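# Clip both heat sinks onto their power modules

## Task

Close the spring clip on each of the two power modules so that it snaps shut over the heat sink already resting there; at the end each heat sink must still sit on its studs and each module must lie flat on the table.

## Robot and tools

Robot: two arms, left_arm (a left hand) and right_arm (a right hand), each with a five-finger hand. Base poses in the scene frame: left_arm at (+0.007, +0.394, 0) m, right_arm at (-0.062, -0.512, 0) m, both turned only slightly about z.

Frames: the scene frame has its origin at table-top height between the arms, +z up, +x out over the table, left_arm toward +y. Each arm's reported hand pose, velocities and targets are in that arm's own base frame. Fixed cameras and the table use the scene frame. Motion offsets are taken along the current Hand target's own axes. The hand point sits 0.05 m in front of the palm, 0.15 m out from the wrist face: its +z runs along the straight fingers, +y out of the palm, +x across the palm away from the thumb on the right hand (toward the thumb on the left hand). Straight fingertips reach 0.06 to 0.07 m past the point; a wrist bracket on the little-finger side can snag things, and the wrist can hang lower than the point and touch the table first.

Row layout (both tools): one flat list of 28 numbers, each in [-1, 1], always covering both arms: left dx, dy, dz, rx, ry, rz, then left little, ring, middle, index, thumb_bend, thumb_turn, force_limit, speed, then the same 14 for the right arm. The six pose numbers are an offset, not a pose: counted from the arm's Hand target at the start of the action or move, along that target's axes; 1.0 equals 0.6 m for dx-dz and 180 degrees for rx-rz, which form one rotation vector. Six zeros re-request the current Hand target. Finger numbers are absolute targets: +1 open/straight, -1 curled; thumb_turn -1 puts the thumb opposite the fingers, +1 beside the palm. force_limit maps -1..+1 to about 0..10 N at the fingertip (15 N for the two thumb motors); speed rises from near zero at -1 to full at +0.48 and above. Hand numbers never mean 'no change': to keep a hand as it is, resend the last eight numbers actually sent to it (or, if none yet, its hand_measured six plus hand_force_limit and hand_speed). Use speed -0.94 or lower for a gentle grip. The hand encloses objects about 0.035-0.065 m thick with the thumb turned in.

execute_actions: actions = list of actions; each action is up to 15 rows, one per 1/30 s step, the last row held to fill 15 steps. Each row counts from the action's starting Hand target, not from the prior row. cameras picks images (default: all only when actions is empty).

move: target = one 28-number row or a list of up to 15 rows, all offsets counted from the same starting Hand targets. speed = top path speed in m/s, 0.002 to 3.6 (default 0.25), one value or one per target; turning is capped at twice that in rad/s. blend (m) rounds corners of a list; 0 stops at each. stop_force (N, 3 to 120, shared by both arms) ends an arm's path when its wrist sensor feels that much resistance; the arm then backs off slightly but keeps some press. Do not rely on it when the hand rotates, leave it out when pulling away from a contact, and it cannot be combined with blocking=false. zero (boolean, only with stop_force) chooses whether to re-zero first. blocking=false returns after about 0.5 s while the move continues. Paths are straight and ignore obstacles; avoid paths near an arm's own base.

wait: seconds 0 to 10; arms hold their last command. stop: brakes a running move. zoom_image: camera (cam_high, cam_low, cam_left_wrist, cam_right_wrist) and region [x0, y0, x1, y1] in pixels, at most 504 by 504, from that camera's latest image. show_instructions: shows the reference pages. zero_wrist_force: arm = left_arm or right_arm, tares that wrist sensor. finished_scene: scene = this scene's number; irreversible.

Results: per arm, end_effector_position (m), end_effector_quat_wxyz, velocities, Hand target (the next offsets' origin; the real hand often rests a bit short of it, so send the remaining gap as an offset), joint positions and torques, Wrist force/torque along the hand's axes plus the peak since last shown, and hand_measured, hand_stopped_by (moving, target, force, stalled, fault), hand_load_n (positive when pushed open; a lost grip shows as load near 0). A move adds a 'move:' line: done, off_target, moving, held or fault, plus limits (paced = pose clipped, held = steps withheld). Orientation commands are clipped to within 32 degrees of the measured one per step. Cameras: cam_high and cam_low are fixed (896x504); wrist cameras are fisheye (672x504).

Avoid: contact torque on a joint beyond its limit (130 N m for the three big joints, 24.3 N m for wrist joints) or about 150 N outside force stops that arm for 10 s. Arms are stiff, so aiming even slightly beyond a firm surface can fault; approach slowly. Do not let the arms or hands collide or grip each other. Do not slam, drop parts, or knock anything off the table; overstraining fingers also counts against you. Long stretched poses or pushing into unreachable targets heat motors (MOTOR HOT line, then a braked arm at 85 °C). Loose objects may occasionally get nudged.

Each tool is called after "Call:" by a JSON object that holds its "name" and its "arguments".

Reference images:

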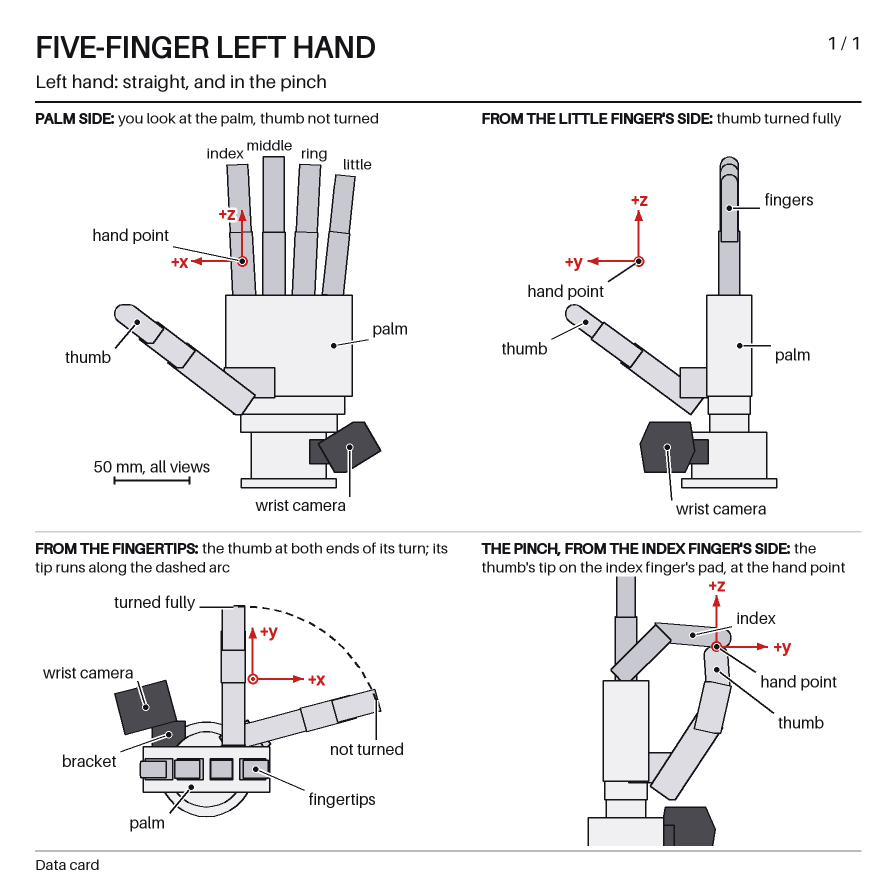

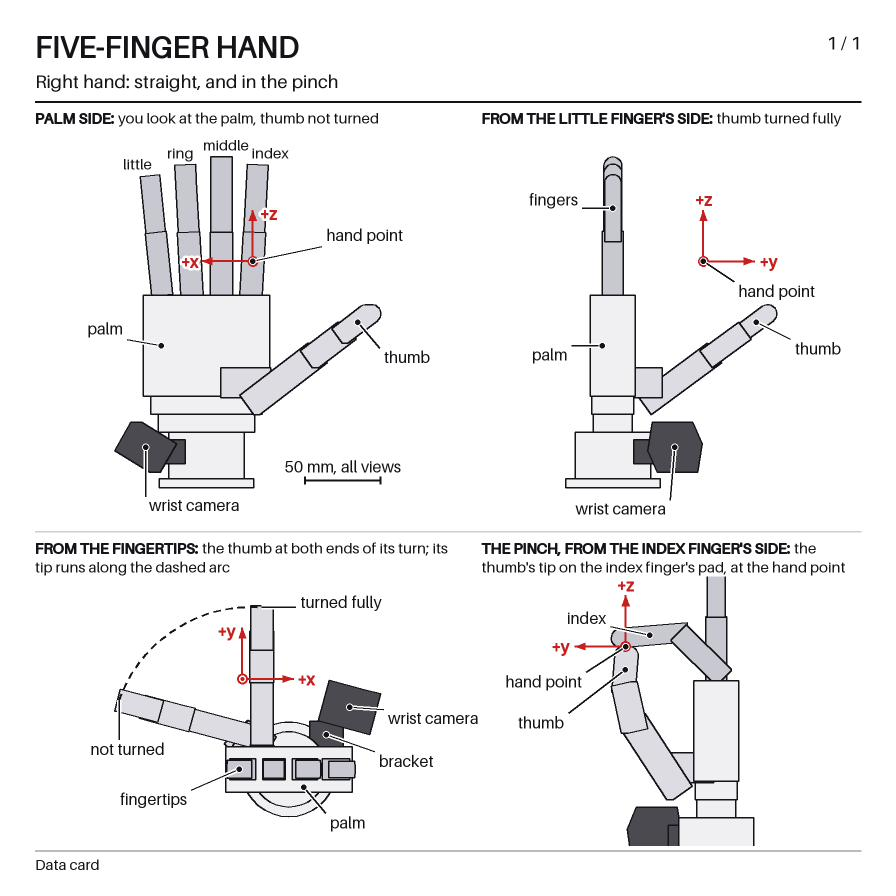

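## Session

Call:
{"name": "execute_actions", "arguments": {"actions": []}}

Call:
{"name": "zoom_image", "arguments": {"camera": "cam_high", "region": [260, 120, 440, 310]}}

Call:
{"name": "zoom_image", "arguments": {"camera": "cam_low", "region": [480, 150, 780, 280]}}

Scene clock: 0.00 s.
left_arm: end_effector_position=(+0.2315, -0.3974, +0.3594) hand_measured=(+1.000, +1.000, +1.000, +1.000, +1.000, +1.000) hand_load_n=(+0.0, +0.0, +0.0, +0.0, +0.0, +0.0) hand_stopped_by=(target, target, target, target, target, target) hand_force_limit=0.00 hand_speed=-0.80 end_effector_quat_wxyz=(+0.039, +0.808, +0.547, +0.215) | right_arm: end_effector_position=(+0.3509, +0.0165, +0.2848) hand_measured=(+1.000, +1.000, +1.000, +1.000, +1.000, +1.000) hand_load_n=(+0.0, +0.0, +0.0, +0.0, +0.0, +0.0) hand_stopped_by=(target, target, target, target, target, target) hand_force_limit=0.00 hand_speed=-0.80 end_effector_quat_wxyz=(+0.189, +0.358, +0.888, +0.221)
Joint positions: left_arm=[2.033 -1.899 -1.252 1.604 -2.01 -0.723] | right_arm=[-1.159 -1.927 2.211 1.333 0.983 -1.978]
Joint velocities: within noise
Joint torques (N m): no reading
Wrist force (N): no reading
Wrist torque (N m): no reading
Wrist force, peak (N): no reading
Hand target: left_arm +0.2315, -0.3974, +0.3594; +0.039, +0.808, +0.547, +0.215 | right_arm +0.3509, +0.0165, +0.2848; +0.189, +0.358, +0.888, +0.221
camera_calibration:
cam_left_wrist: T_world_to_cam=[[-0.793611, 0.567076, -0.22047, 0.483094], [0.216574, 0.601921, 0.768627, -0.0861283], [0.568576, 0.562242, -0.600504, 0.424977], [0, 0, 0, 1]] pos_world=[0.16041, -0.461049, 0.427909]
cam_right_wrist: T_world_to_cam=[[0.375815, 0.819109, 0.433385, -0.265303], [0.43198, -0.568596, 0.700065, -0.338209], [0.819851, -0.0758816, -0.567526, -0.00690529], [0, 0, 0, 1]] pos_world=[0.251466, 0.024484, 0.347828]

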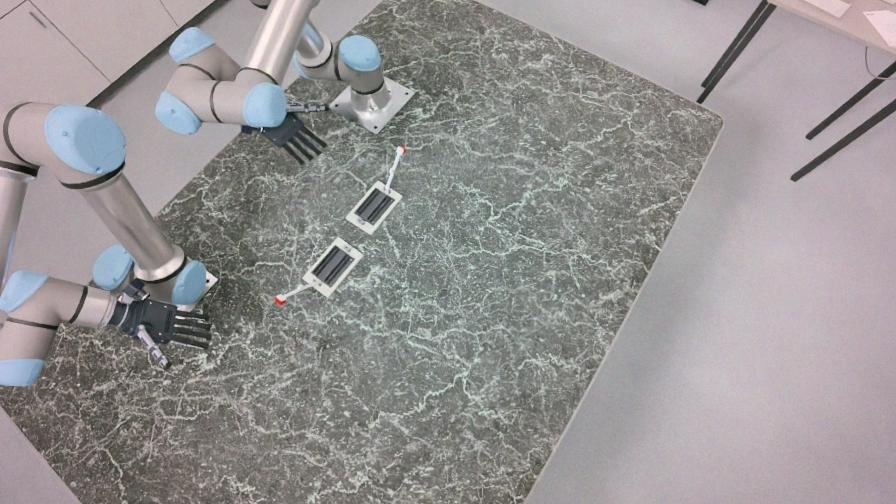

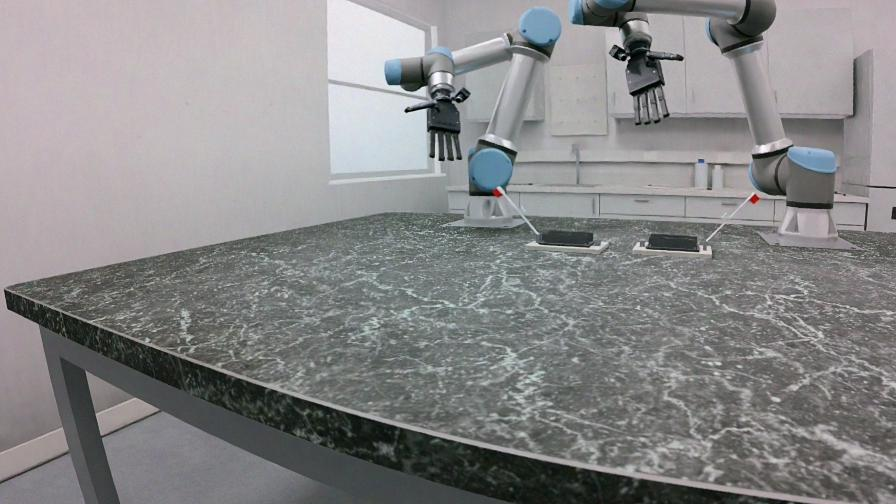

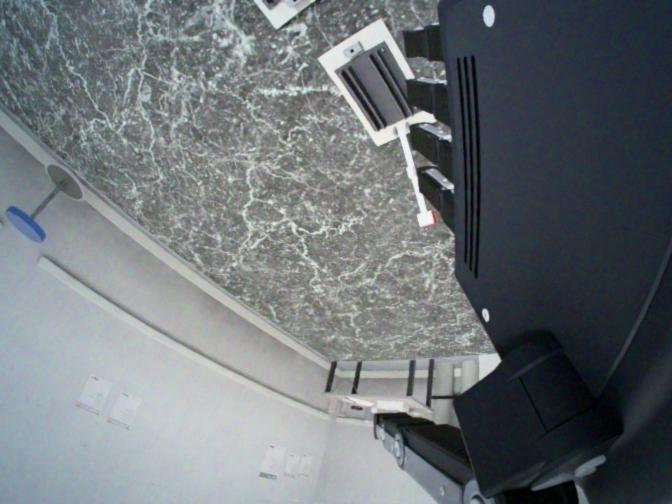

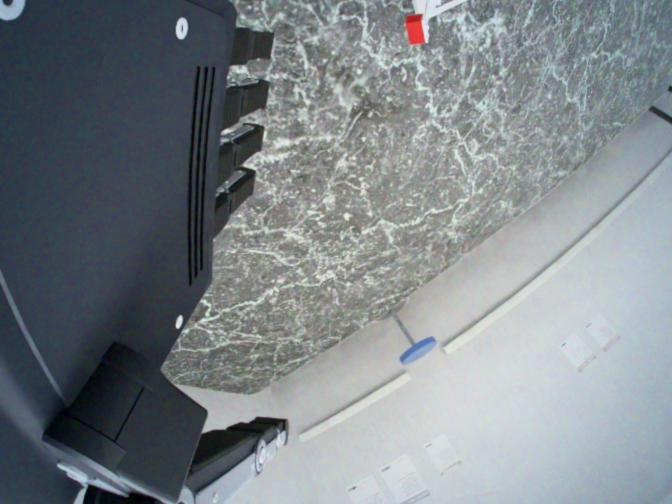

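Scaled by 2.653 from the camera's 896x504 image, which has a finer 1280x720 frame.

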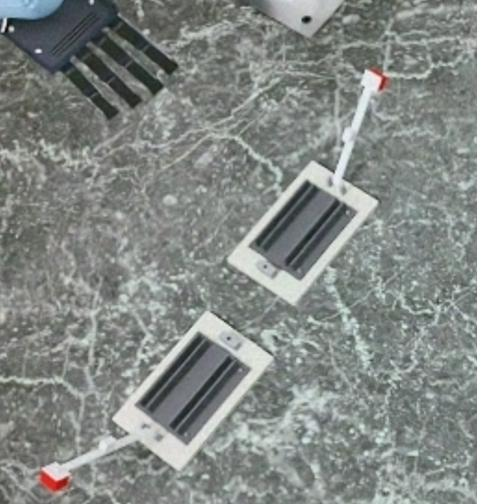

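Scaled by 1.680 from the camera's 896x504 image, which has a finer 1280x720 frame.

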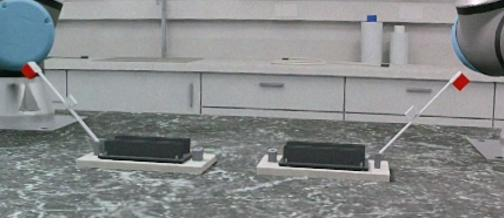

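Call:
{"name": "move", "arguments": {"target": [[0.2993,-0.0957,0.1787,0.0277,-0.1459,0.3672,-1,-1,-1,1,1,1,0,0,0.0996,0.0599,0.1121,0.0736,0.0613,-0.1141,-1,-1,-1,1,1,1,0,0],[0.2435,-0.1503,0.3445,0.0277,-0.1459,0.3672,-1,-1,-1,1,1,1,0,0,0.1992,0.1198,0.2242,0.1471,0.1225,-0.2281,-1,-1,-1,1,1,1,0,0]], "speed": 0.3, "blend": [0.03, 0], "cameras": ["all"]}}

Call:
{"name": "zoom_image", "arguments": {"camera": "cam_right_wrist", "region": [380, 80, 672, 300]}}

Call:
{"name": "zoom_image", "arguments": {"camera": "cam_left_wrist", "region": [0, 80, 292, 300]}}

Call:
{"name": "zoom_image", "arguments": {"camera": "cam_low", "region": [430, 120, 830, 270]}}

Scene clock: 36.90 s.
left_arm: end_effector_position=(+0.2791, -0.1945, +0.1899) hand_measured=(-1.000, -1.000, -1.000, +1.000, +1.000, +1.000) hand_load_n=(+0.0, +0.0, +0.0, +0.0, +0.0, +0.0) hand_stopped_by=(target, target, target, target, target, target) hand_force_limit=0.00 hand_speed=0.00 end_effector_quat_wxyz=(+0.000, +1.000, +0.008, +0.000) | right_arm: end_effector_position=(+0.3764, +0.1834, +0.1897) hand_measured=(-1.000, -1.000, -1.000, +1.000, +1.000, +1.000) hand_load_n=(+0.5, +0.0, +0.0, +0.0, +0.0, +0.0) hand_stopped_by=(target, target, target, target, target, target) hand_force_limit=0.00 hand_speed=0.00 end_effector_quat_wxyz=(+0.000, +0.014, +1.000, +0.001)
Joint positions: left_arm=[3.137 -1.534 -1.993 1.955 -1.57 1.55] | right_arm=[-0.028 -1.396 1.764 1.202 1.569 -1.571]
Joint torques (N m): left_arm=[-8.36 4.81 5.93 -0.74 1.58 -1.72] | right_arm=[5.9 -13.21 -25.22 5.07 2.5 2.89]
Wrist force (N): left_arm=[0.4 0.1 -0.3] | right_arm=[-0.2 -1.3 -0.8]
Wrist torque (N m): left_arm=[0.07 -0.11 0.02] | right_arm=[-0.17 0.11 -0.32]
Wrist force, peak (N): left_arm=[0.8 -0.2 -1.0] | right_arm=[-0.1 -1.5 -0.7]
Hand target: left_arm +0.2791, -0.1945, +0.1899; +0.000, +1.000, +0.008, +0.000 | right_arm +0.3764, +0.1835, +0.1897; +0.000, +0.014, +1.000, +0.001
Off the commanded pose: left_arm 0.000 m, 0 deg | right_arm 0.000 m, 0 deg.
move: done
camera_calibration:
cam_left_wrist: T_world_to_cam=[[0.182388, 0.983158, 0.0116217, 0.132901], [0.845893, -0.162927, 0.507858, -0.363202], [0.501198, -0.0827964, -0.861363, 0.124972], [0, 0, 0, 1]] pos_world=[0.220355, -0.179491, 0.290557]
cam_right_wrist: T_world_to_cam=[[-0.232061, 0.972093, -0.0343893, -0.0808653], [0.828657, 0.216087, 0.516367, -0.446122], [0.509387, 0.0913316, -0.855677, 0.0718091], [0, 0, 0, 1]] pos_world=[0.314338, 0.168451, 0.289027]

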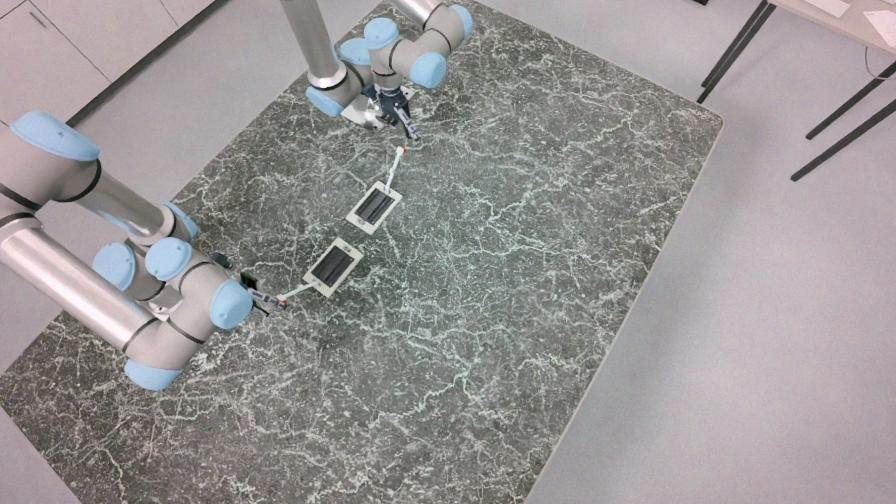

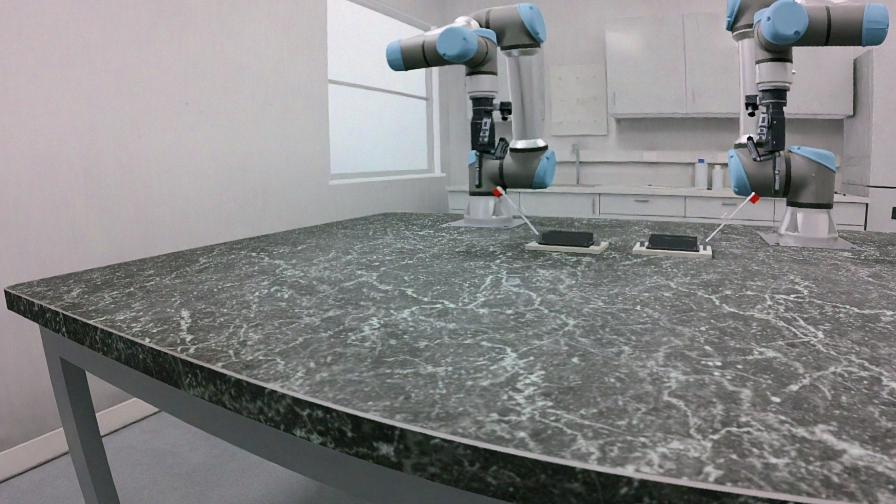

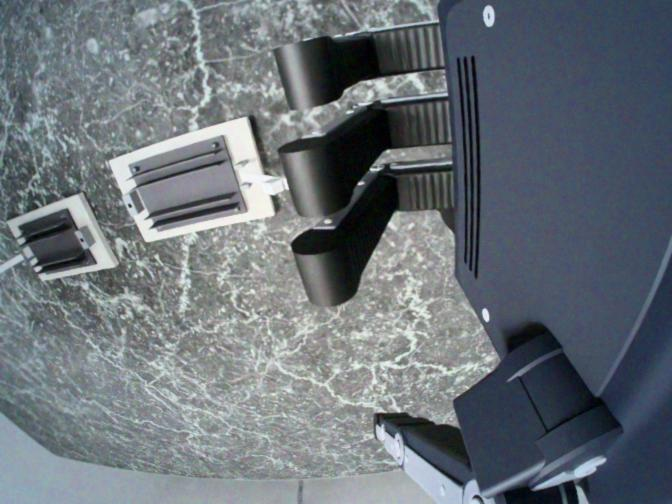

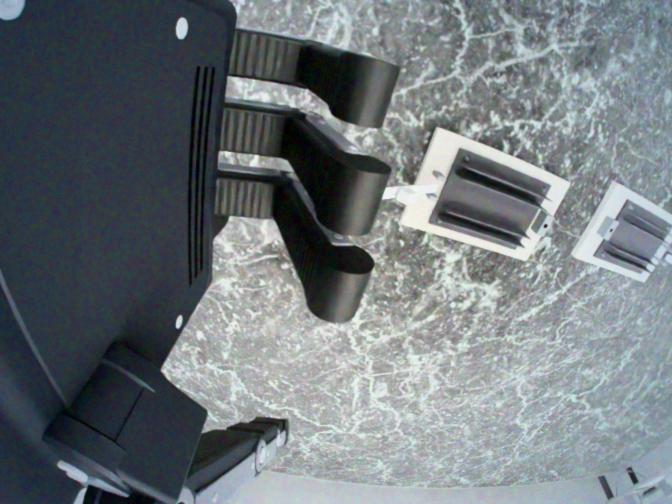

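Scaled by 1.726 from the camera's 672x504 image, which has a finer 960x720 frame.

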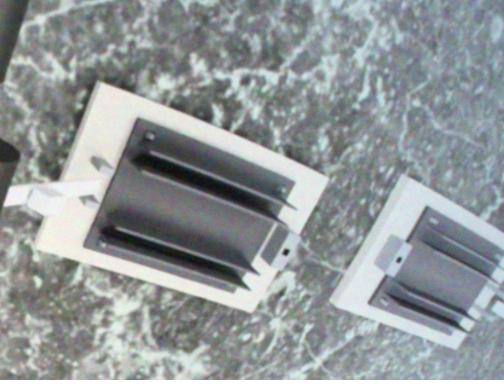

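Scaled by 1.726 from the camera's 672x504 image, which has a finer 960x720 frame.

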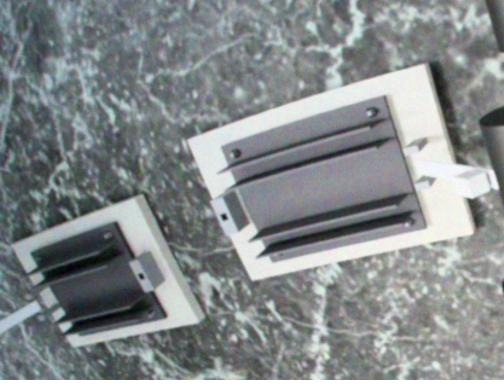

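Scaled by 1.260 from the camera's 896x504 image, which has a finer 1280x720 frame.

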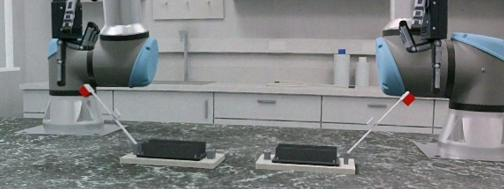

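Call:
{"name": "move", "arguments": {"target": [[-0.0043,0,0.0495,0,0,0,-1,-1,-1,1,1,1,0,0,-0.0067,0,0.0495,0,0,0,-1,-1,-1,1,1,1,0,0],[-0.0053,0.0617,0.0495,0,0,0,-1,-1,-1,1,1,1,0,0,-0.0067,0.0617,0.0495,0,0,0,-1,-1,-1,1,1,1,0,0],[-0.0063,0.1225,0.0162,0,0,0,-1,-1,-1,1,1,1,0,0,-0.0058,0.1225,0.0162,0,0,0,-1,-1,-1,1,1,1,0,0],[-0.0077,0.2008,-0.0422,0,0,0,-1,-1,-1,1,1,1,0,0,-0.005,0.2008,-0.0422,0,0,0,-1,-1,-1,1,1,1,0,0]], "speed": 0.1, "blend": [0.01, 0.01, 0.01, 0], "cameras": ["all"]}}

Call:
{"name": "zoom_image", "arguments": {"camera": "cam_low", "region": [480, 130, 780, 270]}}

Call:
{"name": "zoom_image", "arguments": {"camera": "cam_high", "region": [270, 140, 430, 310]}}

Scene clock: 86.57 s.
left_arm: end_effector_position=(+0.2764, -0.3149, +0.2153) hand_measured=(-1.000, -1.000, -1.000, +1.000, +1.000, +1.000) hand_load_n=(+0.0, +0.0, +0.0, +0.0, +0.0, +0.0) hand_stopped_by=(target, target, target, target, target, target) hand_force_limit=0.00 hand_speed=0.00 end_effector_quat_wxyz=(+0.001, +1.000, +0.008, +0.000) | right_arm: end_effector_position=(+0.3827, +0.3037, +0.2152) hand_measured=(-1.000, -1.000, -1.000, +1.000, +1.000, +1.000) hand_load_n=(+0.0, +0.0, +0.0, +0.0, +0.0, +0.0) hand_stopped_by=(target, target, target, target, target, target) hand_force_limit=0.00 hand_speed=0.00 end_effector_quat_wxyz=(+0.000, +0.014, +1.000, +0.001)
Joint positions: left_arm=[2.722 -1.696 -1.753 1.878 -1.57 1.135] | right_arm=[0.291 -1.268 1.534 1.304 1.57 -1.252]
Joint torques (N m): left_arm=[-7.3 12.84 27.07 -4.51 -1.78 -1.83] | right_arm=[5.29 -16.75 -25.13 5.02 2.43 3]
Wrist force (N): left_arm=[0.5 0.0 -0.3] | right_arm=[0.0 -1.4 -0.3]
Wrist torque (N m): left_arm=[0.10 -0.12 0.07] | right_arm=[-0.18 0.08 -0.31]
Wrist force, peak (N): left_arm=[0.8 -1.1 -0.8] | right_arm=[-0.5 -2.0 -0.9]
Hand target: left_arm +0.2764, -0.3150, +0.2153; +0.000, +1.000, +0.008, +0.000 | right_arm +0.3827, +0.3038, +0.2152; +0.000, +0.014, +1.000, +0.001
Off the commanded pose: left_arm 0.000 m, 0 deg | right_arm 0.000 m, 0 deg.
move: done
camera_calibration:
cam_left_wrist: T_world_to_cam=[[0.182388, 0.983158, 0.0116217, 0.251454], [0.845893, -0.162927, 0.507858, -0.393468], [0.501198, -0.0827964, -0.861363, 0.138099], [0, 0, 0, 1]] pos_world=[0.217755, -0.299891, 0.315857]
cam_right_wrist: T_world_to_cam=[[-0.232138, 0.972074, -0.0344104, -0.195432], [0.828681, 0.216171, 0.516292, -0.490514], [0.509312, 0.0913356, -0.855721, 0.0794696], [0, 0, 0, 1]] pos_world=[0.320638, 0.288751, 0.314527]

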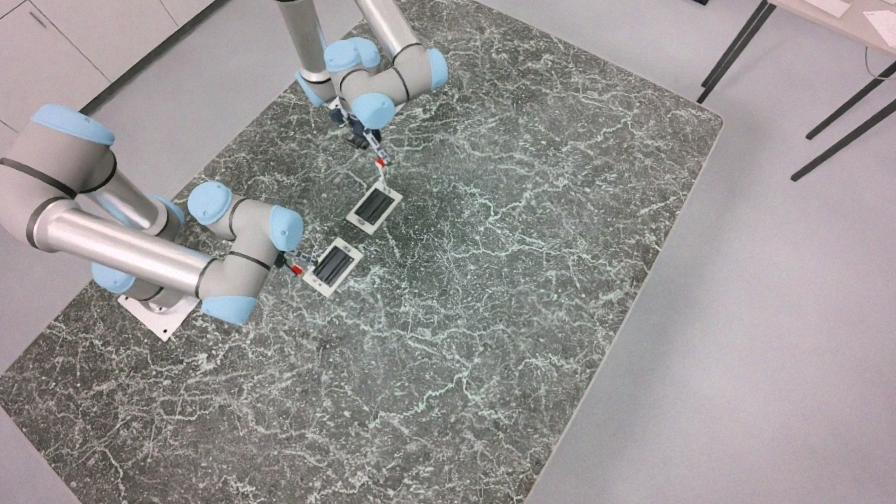

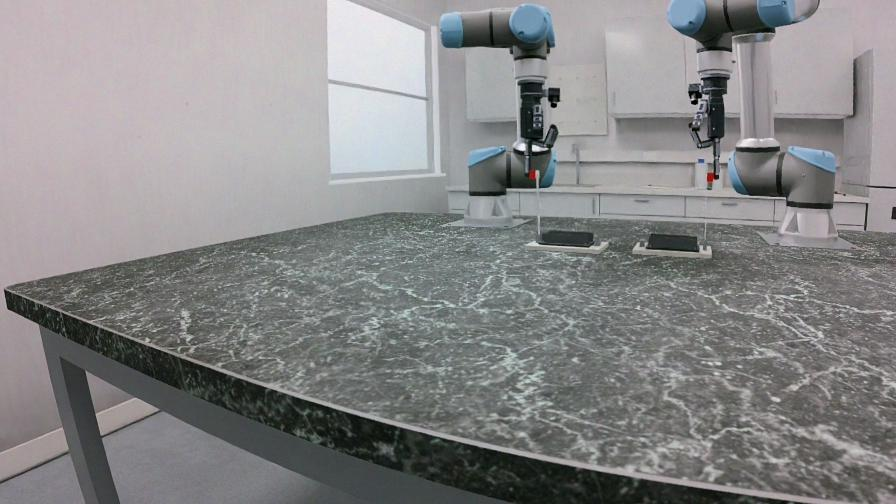

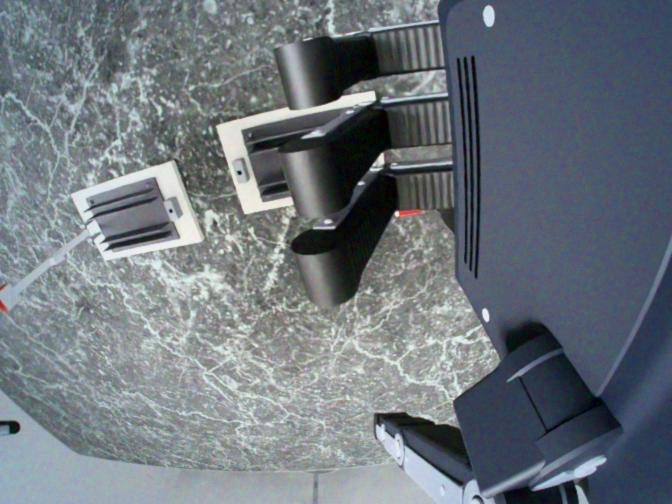

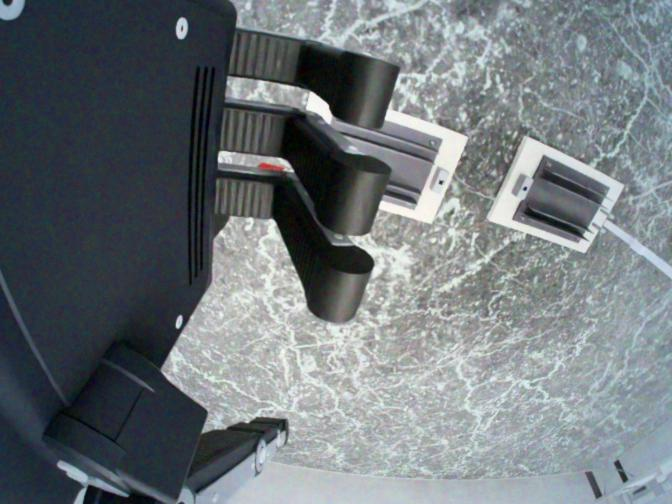

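Scaled by 1.680 from the camera's 896x504 image, which has a finer 1280x720 frame.

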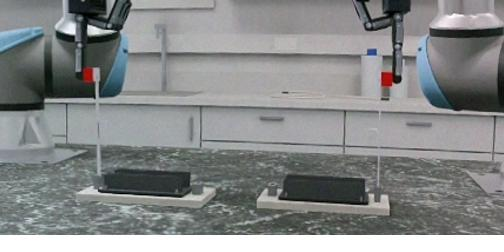

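Scaled by 2.965 from the camera's 896x504 image, which has a finer 1280x720 frame.

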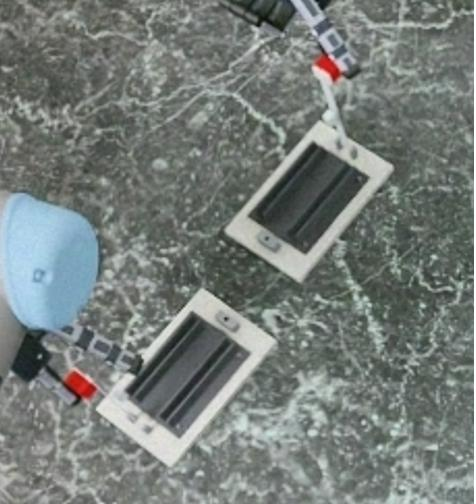

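Call:
{"name": "zoom_image", "arguments": {"camera": "cam_left_wrist", "region": [340, 120, 480, 240]}}

Call:
{"name": "zoom_image", "arguments": {"camera": "cam_high", "region": [350, 130, 420, 200]}}

Call:
{"name": "zoom_image", "arguments": {"camera": "cam_high", "region": [270, 230, 340, 300]}}

Scaled by 3.600 from the camera's 672x504 image, which has a finer 960x720 frame.

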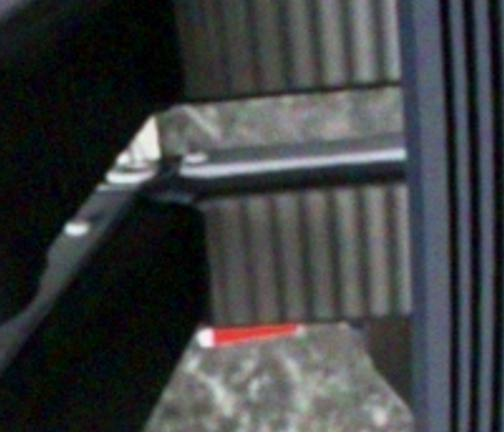

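Scaled by 7.200 from the camera's 896x504 image, which has a finer 1280x720 frame.

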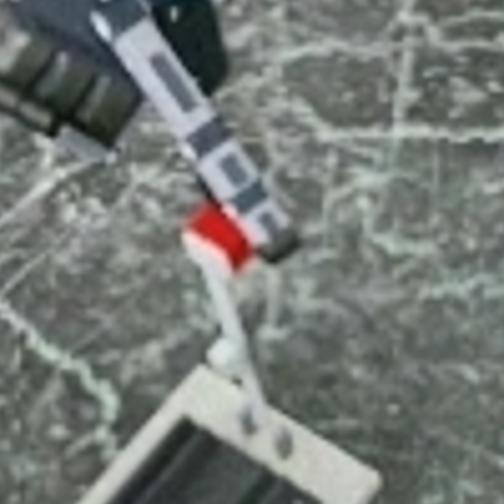

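Scaled by 7.200 from the camera's 896x504 image, which has a finer 1280x720 frame.

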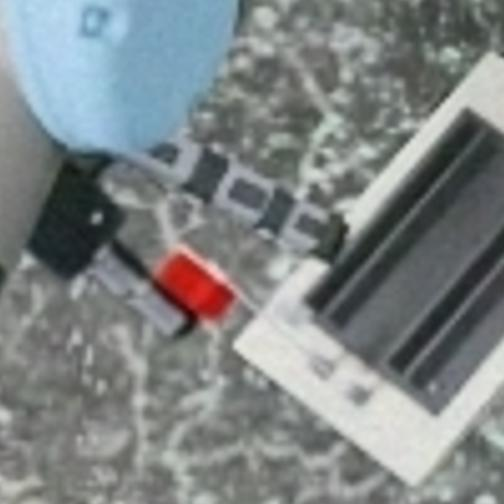

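Call:
{"name": "move", "arguments": {"target": [[0,0,0,0,0,0,-1,-1,-1,1,1,1,0,0,0.005,0.0778,-0.0083,0,0,0,-1,-1,-1,1,1,1,0,0],[0,0,0,0,0,0,-1,-1,-1,1,1,1,0,0,0.0058,0.1503,0.0197,0,0,0,-1,-1,-1,1,1,1,0,0],[0,0,0,0,0,0,-1,-1,-1,1,1,1,0,0,0.0058,0.1957,0.0565,0,0,0,-1,-1,-1,1,1,1,0,0],[0,0,0,0,0,0,-1,-1,-1,1,1,1,0,0,0.0058,0.2303,0.1038,0,0,0,-1,-1,-1,1,1,1,0,0],[0,0,0,0,0,0,-1,-1,-1,1,1,1,0,0,0.0058,0.2458,0.1397,0,0,0,-1,-1,-1,1,1,1,0,0]], "speed": 0.1, "blend": [0.01, 0.01, 0.01, 0.01, 0], "cameras": ["cam_high", "cam_low", "cam_left_wrist"]}}

Call:
{"name": "zoom_image", "arguments": {"camera": "cam_low", "region": [510, 170, 710, 270]}}

Call:
{"name": "zoom_image", "arguments": {"camera": "cam_high", "region": [290, 180, 390, 310]}}

Scene clock: 127.80 s.
left_arm: end_effector_position=(+0.2764, -0.3150, +0.2153) hand_measured=(-1.000, -1.000, -1.000, +1.000, +1.000, +1.000) hand_load_n=(+0.0, +0.0, +0.0, +0.0, +0.0, +0.0) hand_stopped_by=(target, target, target, target, target, target) hand_force_limit=0.00 hand_speed=0.00 end_effector_quat_wxyz=(+0.000, +1.000, +0.008, +0.000) | right_arm: end_effector_position=(+0.3833, +0.4514, +0.1317) hand_measured=(-1.000, -1.000, -1.000, +1.000, +1.000, +1.000) hand_load_n=(+0.0, +0.0, +0.0, +0.0, +0.0, +0.0) hand_stopped_by=(target, target, target, target, target, target) hand_force_limit=0.00 hand_speed=0.00 end_effector_quat_wxyz=(+0.000, +0.014, +1.000, +0.001)
Joint positions: left_arm=[2.722 -1.696 -1.752 1.878 -1.57 1.135] | right_arm=[0.584 -0.974 1.317 1.226 1.57 -0.959]
Joint torques (N m): left_arm=[-5.71 13.18 27.98 -4.34 -1.74 -1.83] | right_arm=[7.84 -29.12 -25.49 -0.28 2.52 2.99]
Wrist force (N): left_arm=[0.3 0.2 -0.3] | right_arm=[0.0 -1.5 -0.5]
Wrist torque (N m): left_arm=[0.11 -0.10 0.07] | right_arm=[-0.20 0.07 -0.31]
Wrist force, peak (N): left_arm=[0.8 0.3 -0.2] | right_arm=[-0.3 -2.0 -0.4]
Hand target: left_arm +0.2764, -0.3150, +0.2153; +0.000, +1.000, +0.008, +0.000 | right_arm +0.3833, +0.4514, +0.1316; +0.000, +0.014, +1.000, +0.001
Off the commanded pose: left_arm 0.000 m, 0 deg | right_arm 0.000 m, 0 deg.
move: done
camera_calibration:
cam_left_wrist: T_world_to_cam=[[0.182388, 0.983158, 0.0116217, 0.251551], [0.845893, -0.162927, 0.507858, -0.393535], [0.501198, -0.0827964, -0.861363, 0.138177], [0, 0, 0, 1]] pos_world=[0.217755, -0.299991, 0.315957]
Images, in order (width x height): cam_high 896x504, cam_low 896x504, cam_left_wrist 672x504.

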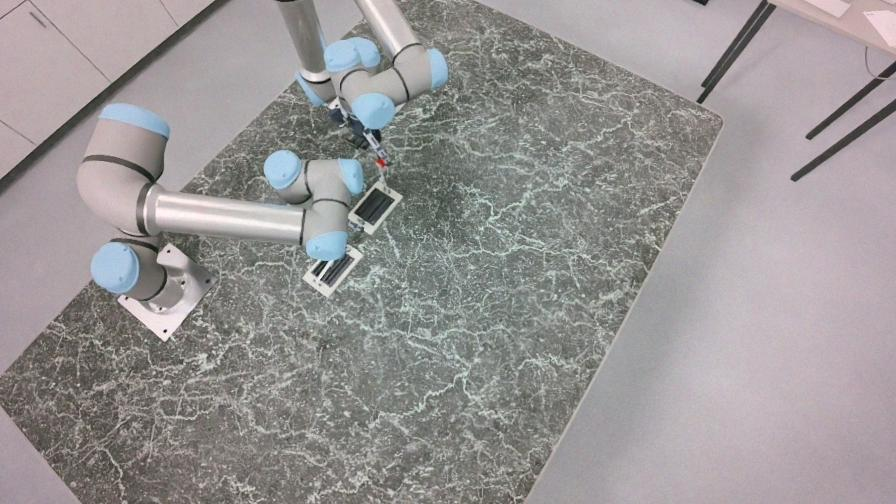

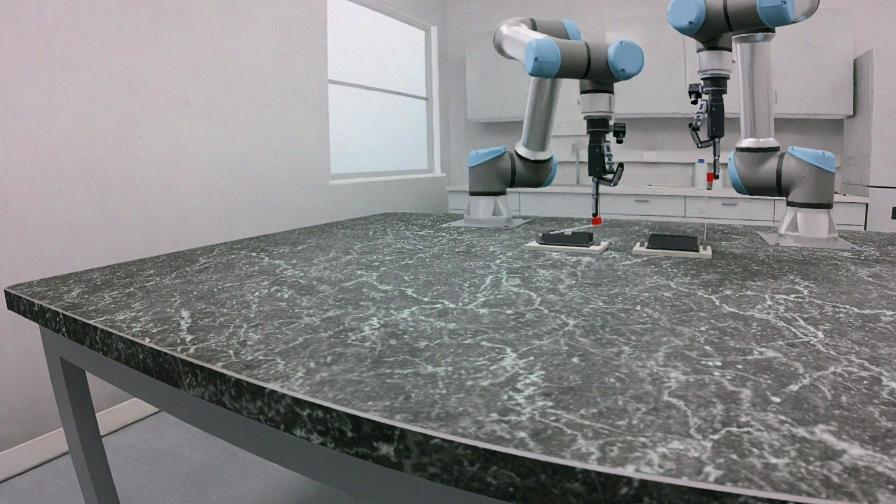

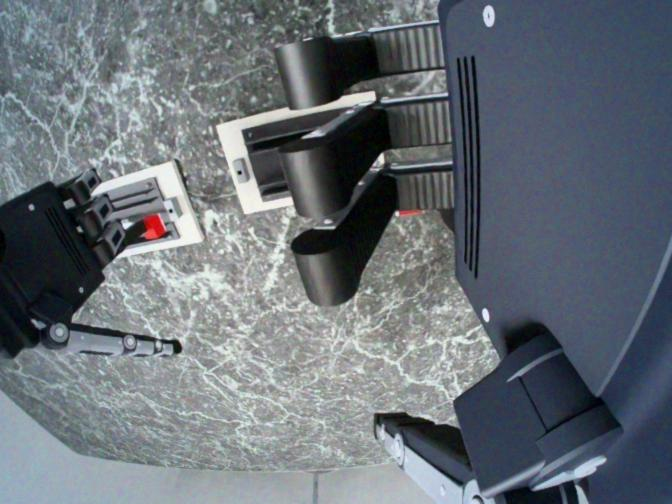

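Scaled by 2.520 from the camera's 896x504 image, which has a finer 1280x720 frame.

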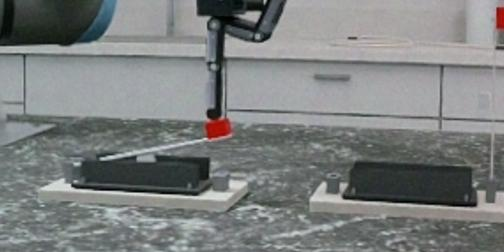

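Scaled by 3.877 from the camera's 896x504 image, which has a finer 1280x720 frame.

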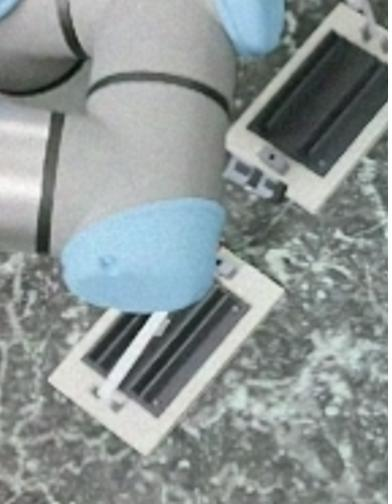

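Call:
{"name": "move", "arguments": {"target": [0,0,0,0,0,0,-1,-1,-1,1,1,1,0,0,0,0.015,0.06,0,0,0,-1,-1,-1,1,1,1,0,0], "speed": 0.025, "stop_force": 22, "cameras": ["cam_low", "cam_left_wrist"]}}

Call:
{"name": "zoom_image", "arguments": {"camera": "cam_low", "region": [510, 170, 710, 270]}}

Call:
{"name": "zoom_image", "arguments": {"camera": "cam_left_wrist", "region": [60, 140, 260, 290]}}

Scene clock: 132.93 s.
left_arm: end_effector_position=(+0.2764, -0.3150, +0.2153) hand_measured=(-1.000, -1.000, -1.000, +1.000, +1.000, +1.000) hand_load_n=(+0.0, +0.0, +0.5, +0.0, +0.0, +0.0) hand_stopped_by=(target, target, target, target, target, target) hand_force_limit=0.00 hand_speed=0.00 end_effector_quat_wxyz=(+0.000, +1.000, +0.008, +0.000) | right_arm: end_effector_position=(+0.3836, +0.4584, +0.1037) hand_measured=(-1.000, -1.000, -1.000, +1.000, +1.000, +1.000) hand_load_n=(+0.0, +0.0, +0.0, +0.0, +0.0, +0.0) hand_stopped_by=(target, target, target, target, target, target) hand_force_limit=0.00 hand_speed=0.00 end_effector_quat_wxyz=(+0.000, +0.014, +1.000, +0.001)
Joint positions: left_arm=[2.722 -1.696 -1.752 1.878 -1.57 1.135] | right_arm=[0.595 -0.936 1.331 1.174 1.57 -0.948]
Joint torques (N m): left_arm=[-6.32 13.59 27.01 -4.33 -1.76 -1.54] | right_arm=[-7.19 -50.13 -25.08 5.17 -1.36 -2.75]
Wrist force (N): left_arm=[0.5 0.0 -0.3] | right_arm=[0.0 -1.5 -0.5]
Wrist torque (N m): left_arm=[0.09 -0.13 0.07] | right_arm=[-0.22 0.07 -0.28]
Wrist force, peak (N): left_arm=[0.6 0.2 -0.6] | right_arm=[0.5 -9.6 -23.0]
Hand target: left_arm +0.2764, -0.3150, +0.2153; +0.000, +1.000, +0.008, +0.000 | right_arm +0.3836, +0.4584, +0.1037; +0.000, +0.014, +1.000, +0.001 (not the last commanded pose)
Off the commanded pose: left_arm 0.000 m, 0 deg | right_arm 0.008 m, 0 deg.
move: contact (right_arm)
camera_calibration:
cam_left_wrist: T_world_to_cam=[[0.182388, 0.983158, 0.0116217, 0.251551], [0.845893, -0.162927, 0.507858, -0.393535], [0.501198, -0.0827964, -0.861363, 0.138177], [0, 0, 0, 1]] pos_world=[0.217755, -0.299991, 0.315957]
Images, in order (width x height): cam_low 896x504, cam_left_wrist 672x504.

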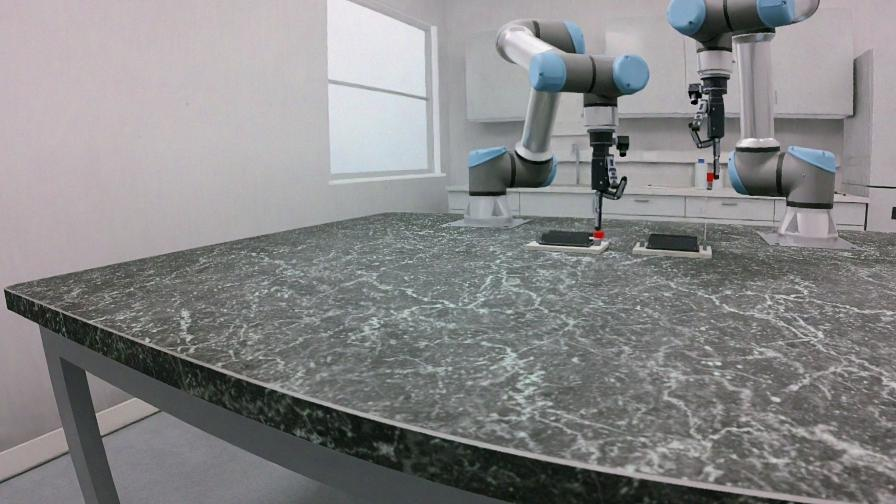

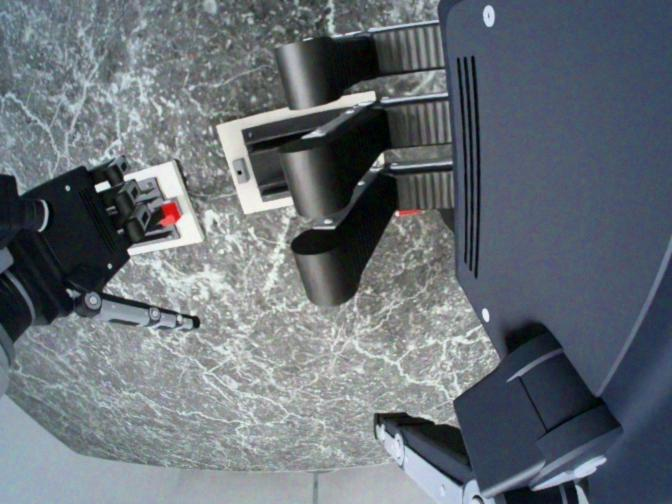

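Scaled by 2.520 from the camera's 896x504 image, which has a finer 1280x720 frame.

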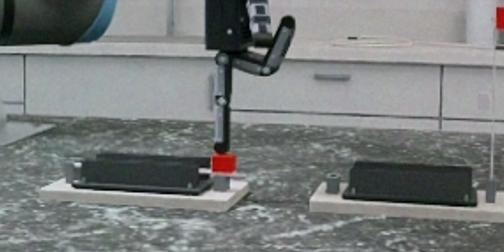

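Scaled by 2.520 from the camera's 672x504 image, which has a finer 960x720 frame.

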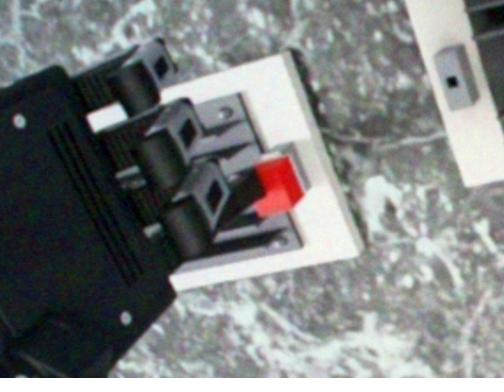

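Call:
{"name": "move", "arguments": {"target": [0,0,0,0,0,0,-1,-1,-1,1,1,1,0,0,0,0,0.015,0,0,0,-1,-1,-1,1,1,1,0,0], "speed": 0.01, "stop_force": 30, "cameras": ["cam_low"]}}

Call:
{"name": "zoom_image", "arguments": {"camera": "cam_low", "region": [510, 170, 710, 270]}}

Scene clock: 137.67 s.
left_arm: end_effector_position=(+0.2764, -0.3150, +0.2153) hand_measured=(-1.000, -1.000, -1.000, +1.000, +1.000, +1.000) hand_load_n=(+0.0, +0.0, +0.0, +0.0, +0.0, +0.0) hand_stopped_by=(target, target, target, target, target, target) hand_force_limit=0.00 hand_speed=0.00 end_effector_quat_wxyz=(+0.000, +1.000, +0.008, +0.000) | right_arm: end_effector_position=(+0.3836, +0.4584, +0.1019) hand_measured=(-1.000, -1.000, -1.000, +1.000, +1.000, +1.000) hand_load_n=(+0.0, +0.0, +0.0, -0.5, +0.0, +0.0) hand_stopped_by=(target, target, target, target, target, target) hand_force_limit=0.00 hand_speed=0.00 end_effector_quat_wxyz=(+0.001, +0.014, +1.000, +0.001)
Joint positions: left_arm=[2.722 -1.696 -1.752 1.878 -1.57 1.135] | right_arm=[0.595 -0.935 1.334 1.17 1.57 -0.948]
Joint torques (N m): left_arm=[-7.38 13.03 28.26 -4.2 -1.87 -1.7] | right_arm=[-6.94 -33.21 -15.26 2.29 -1.45 -2.74]
Wrist force (N): left_arm=[0.5 0.2 -0.2] | right_arm=[1.0 -1.4 -32.7]
Wrist torque (N m): left_arm=[0.11 -0.13 0.07] | right_arm=[1.72 0.06 -0.22]
Wrist force, peak (N): left_arm=[0.7 0.4 -0.1] | right_arm=[1.7 -1.3 -42.7]
Hand target: left_arm +0.2764, -0.3150, +0.2153; +0.000, +1.000, +0.008, +0.000 | right_arm +0.3836, +0.4584, +0.1019; +0.001, +0.014, +1.000, +0.001 (not the last commanded pose)
Off the commanded pose: left_arm 0.000 m, 0 deg | right_arm 0.007 m, 0 deg.
move: contact (right_arm)
Images, in order (width x height): cam_low 896x504.

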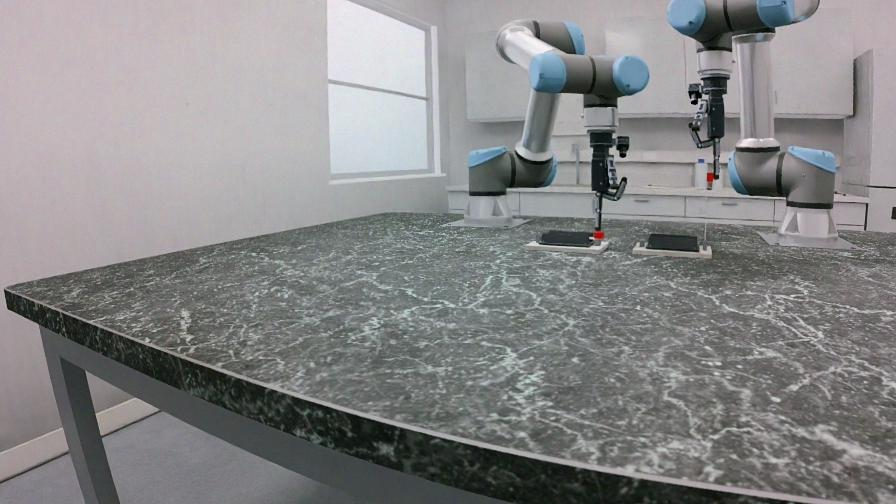

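Scaled by 2.520 from the camera's 896x504 image, which has a finer 1280x720 frame.

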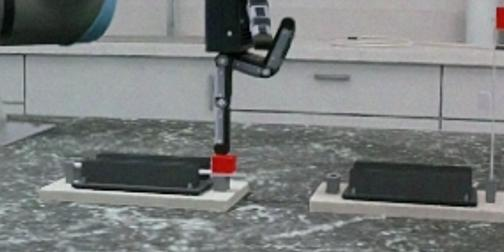

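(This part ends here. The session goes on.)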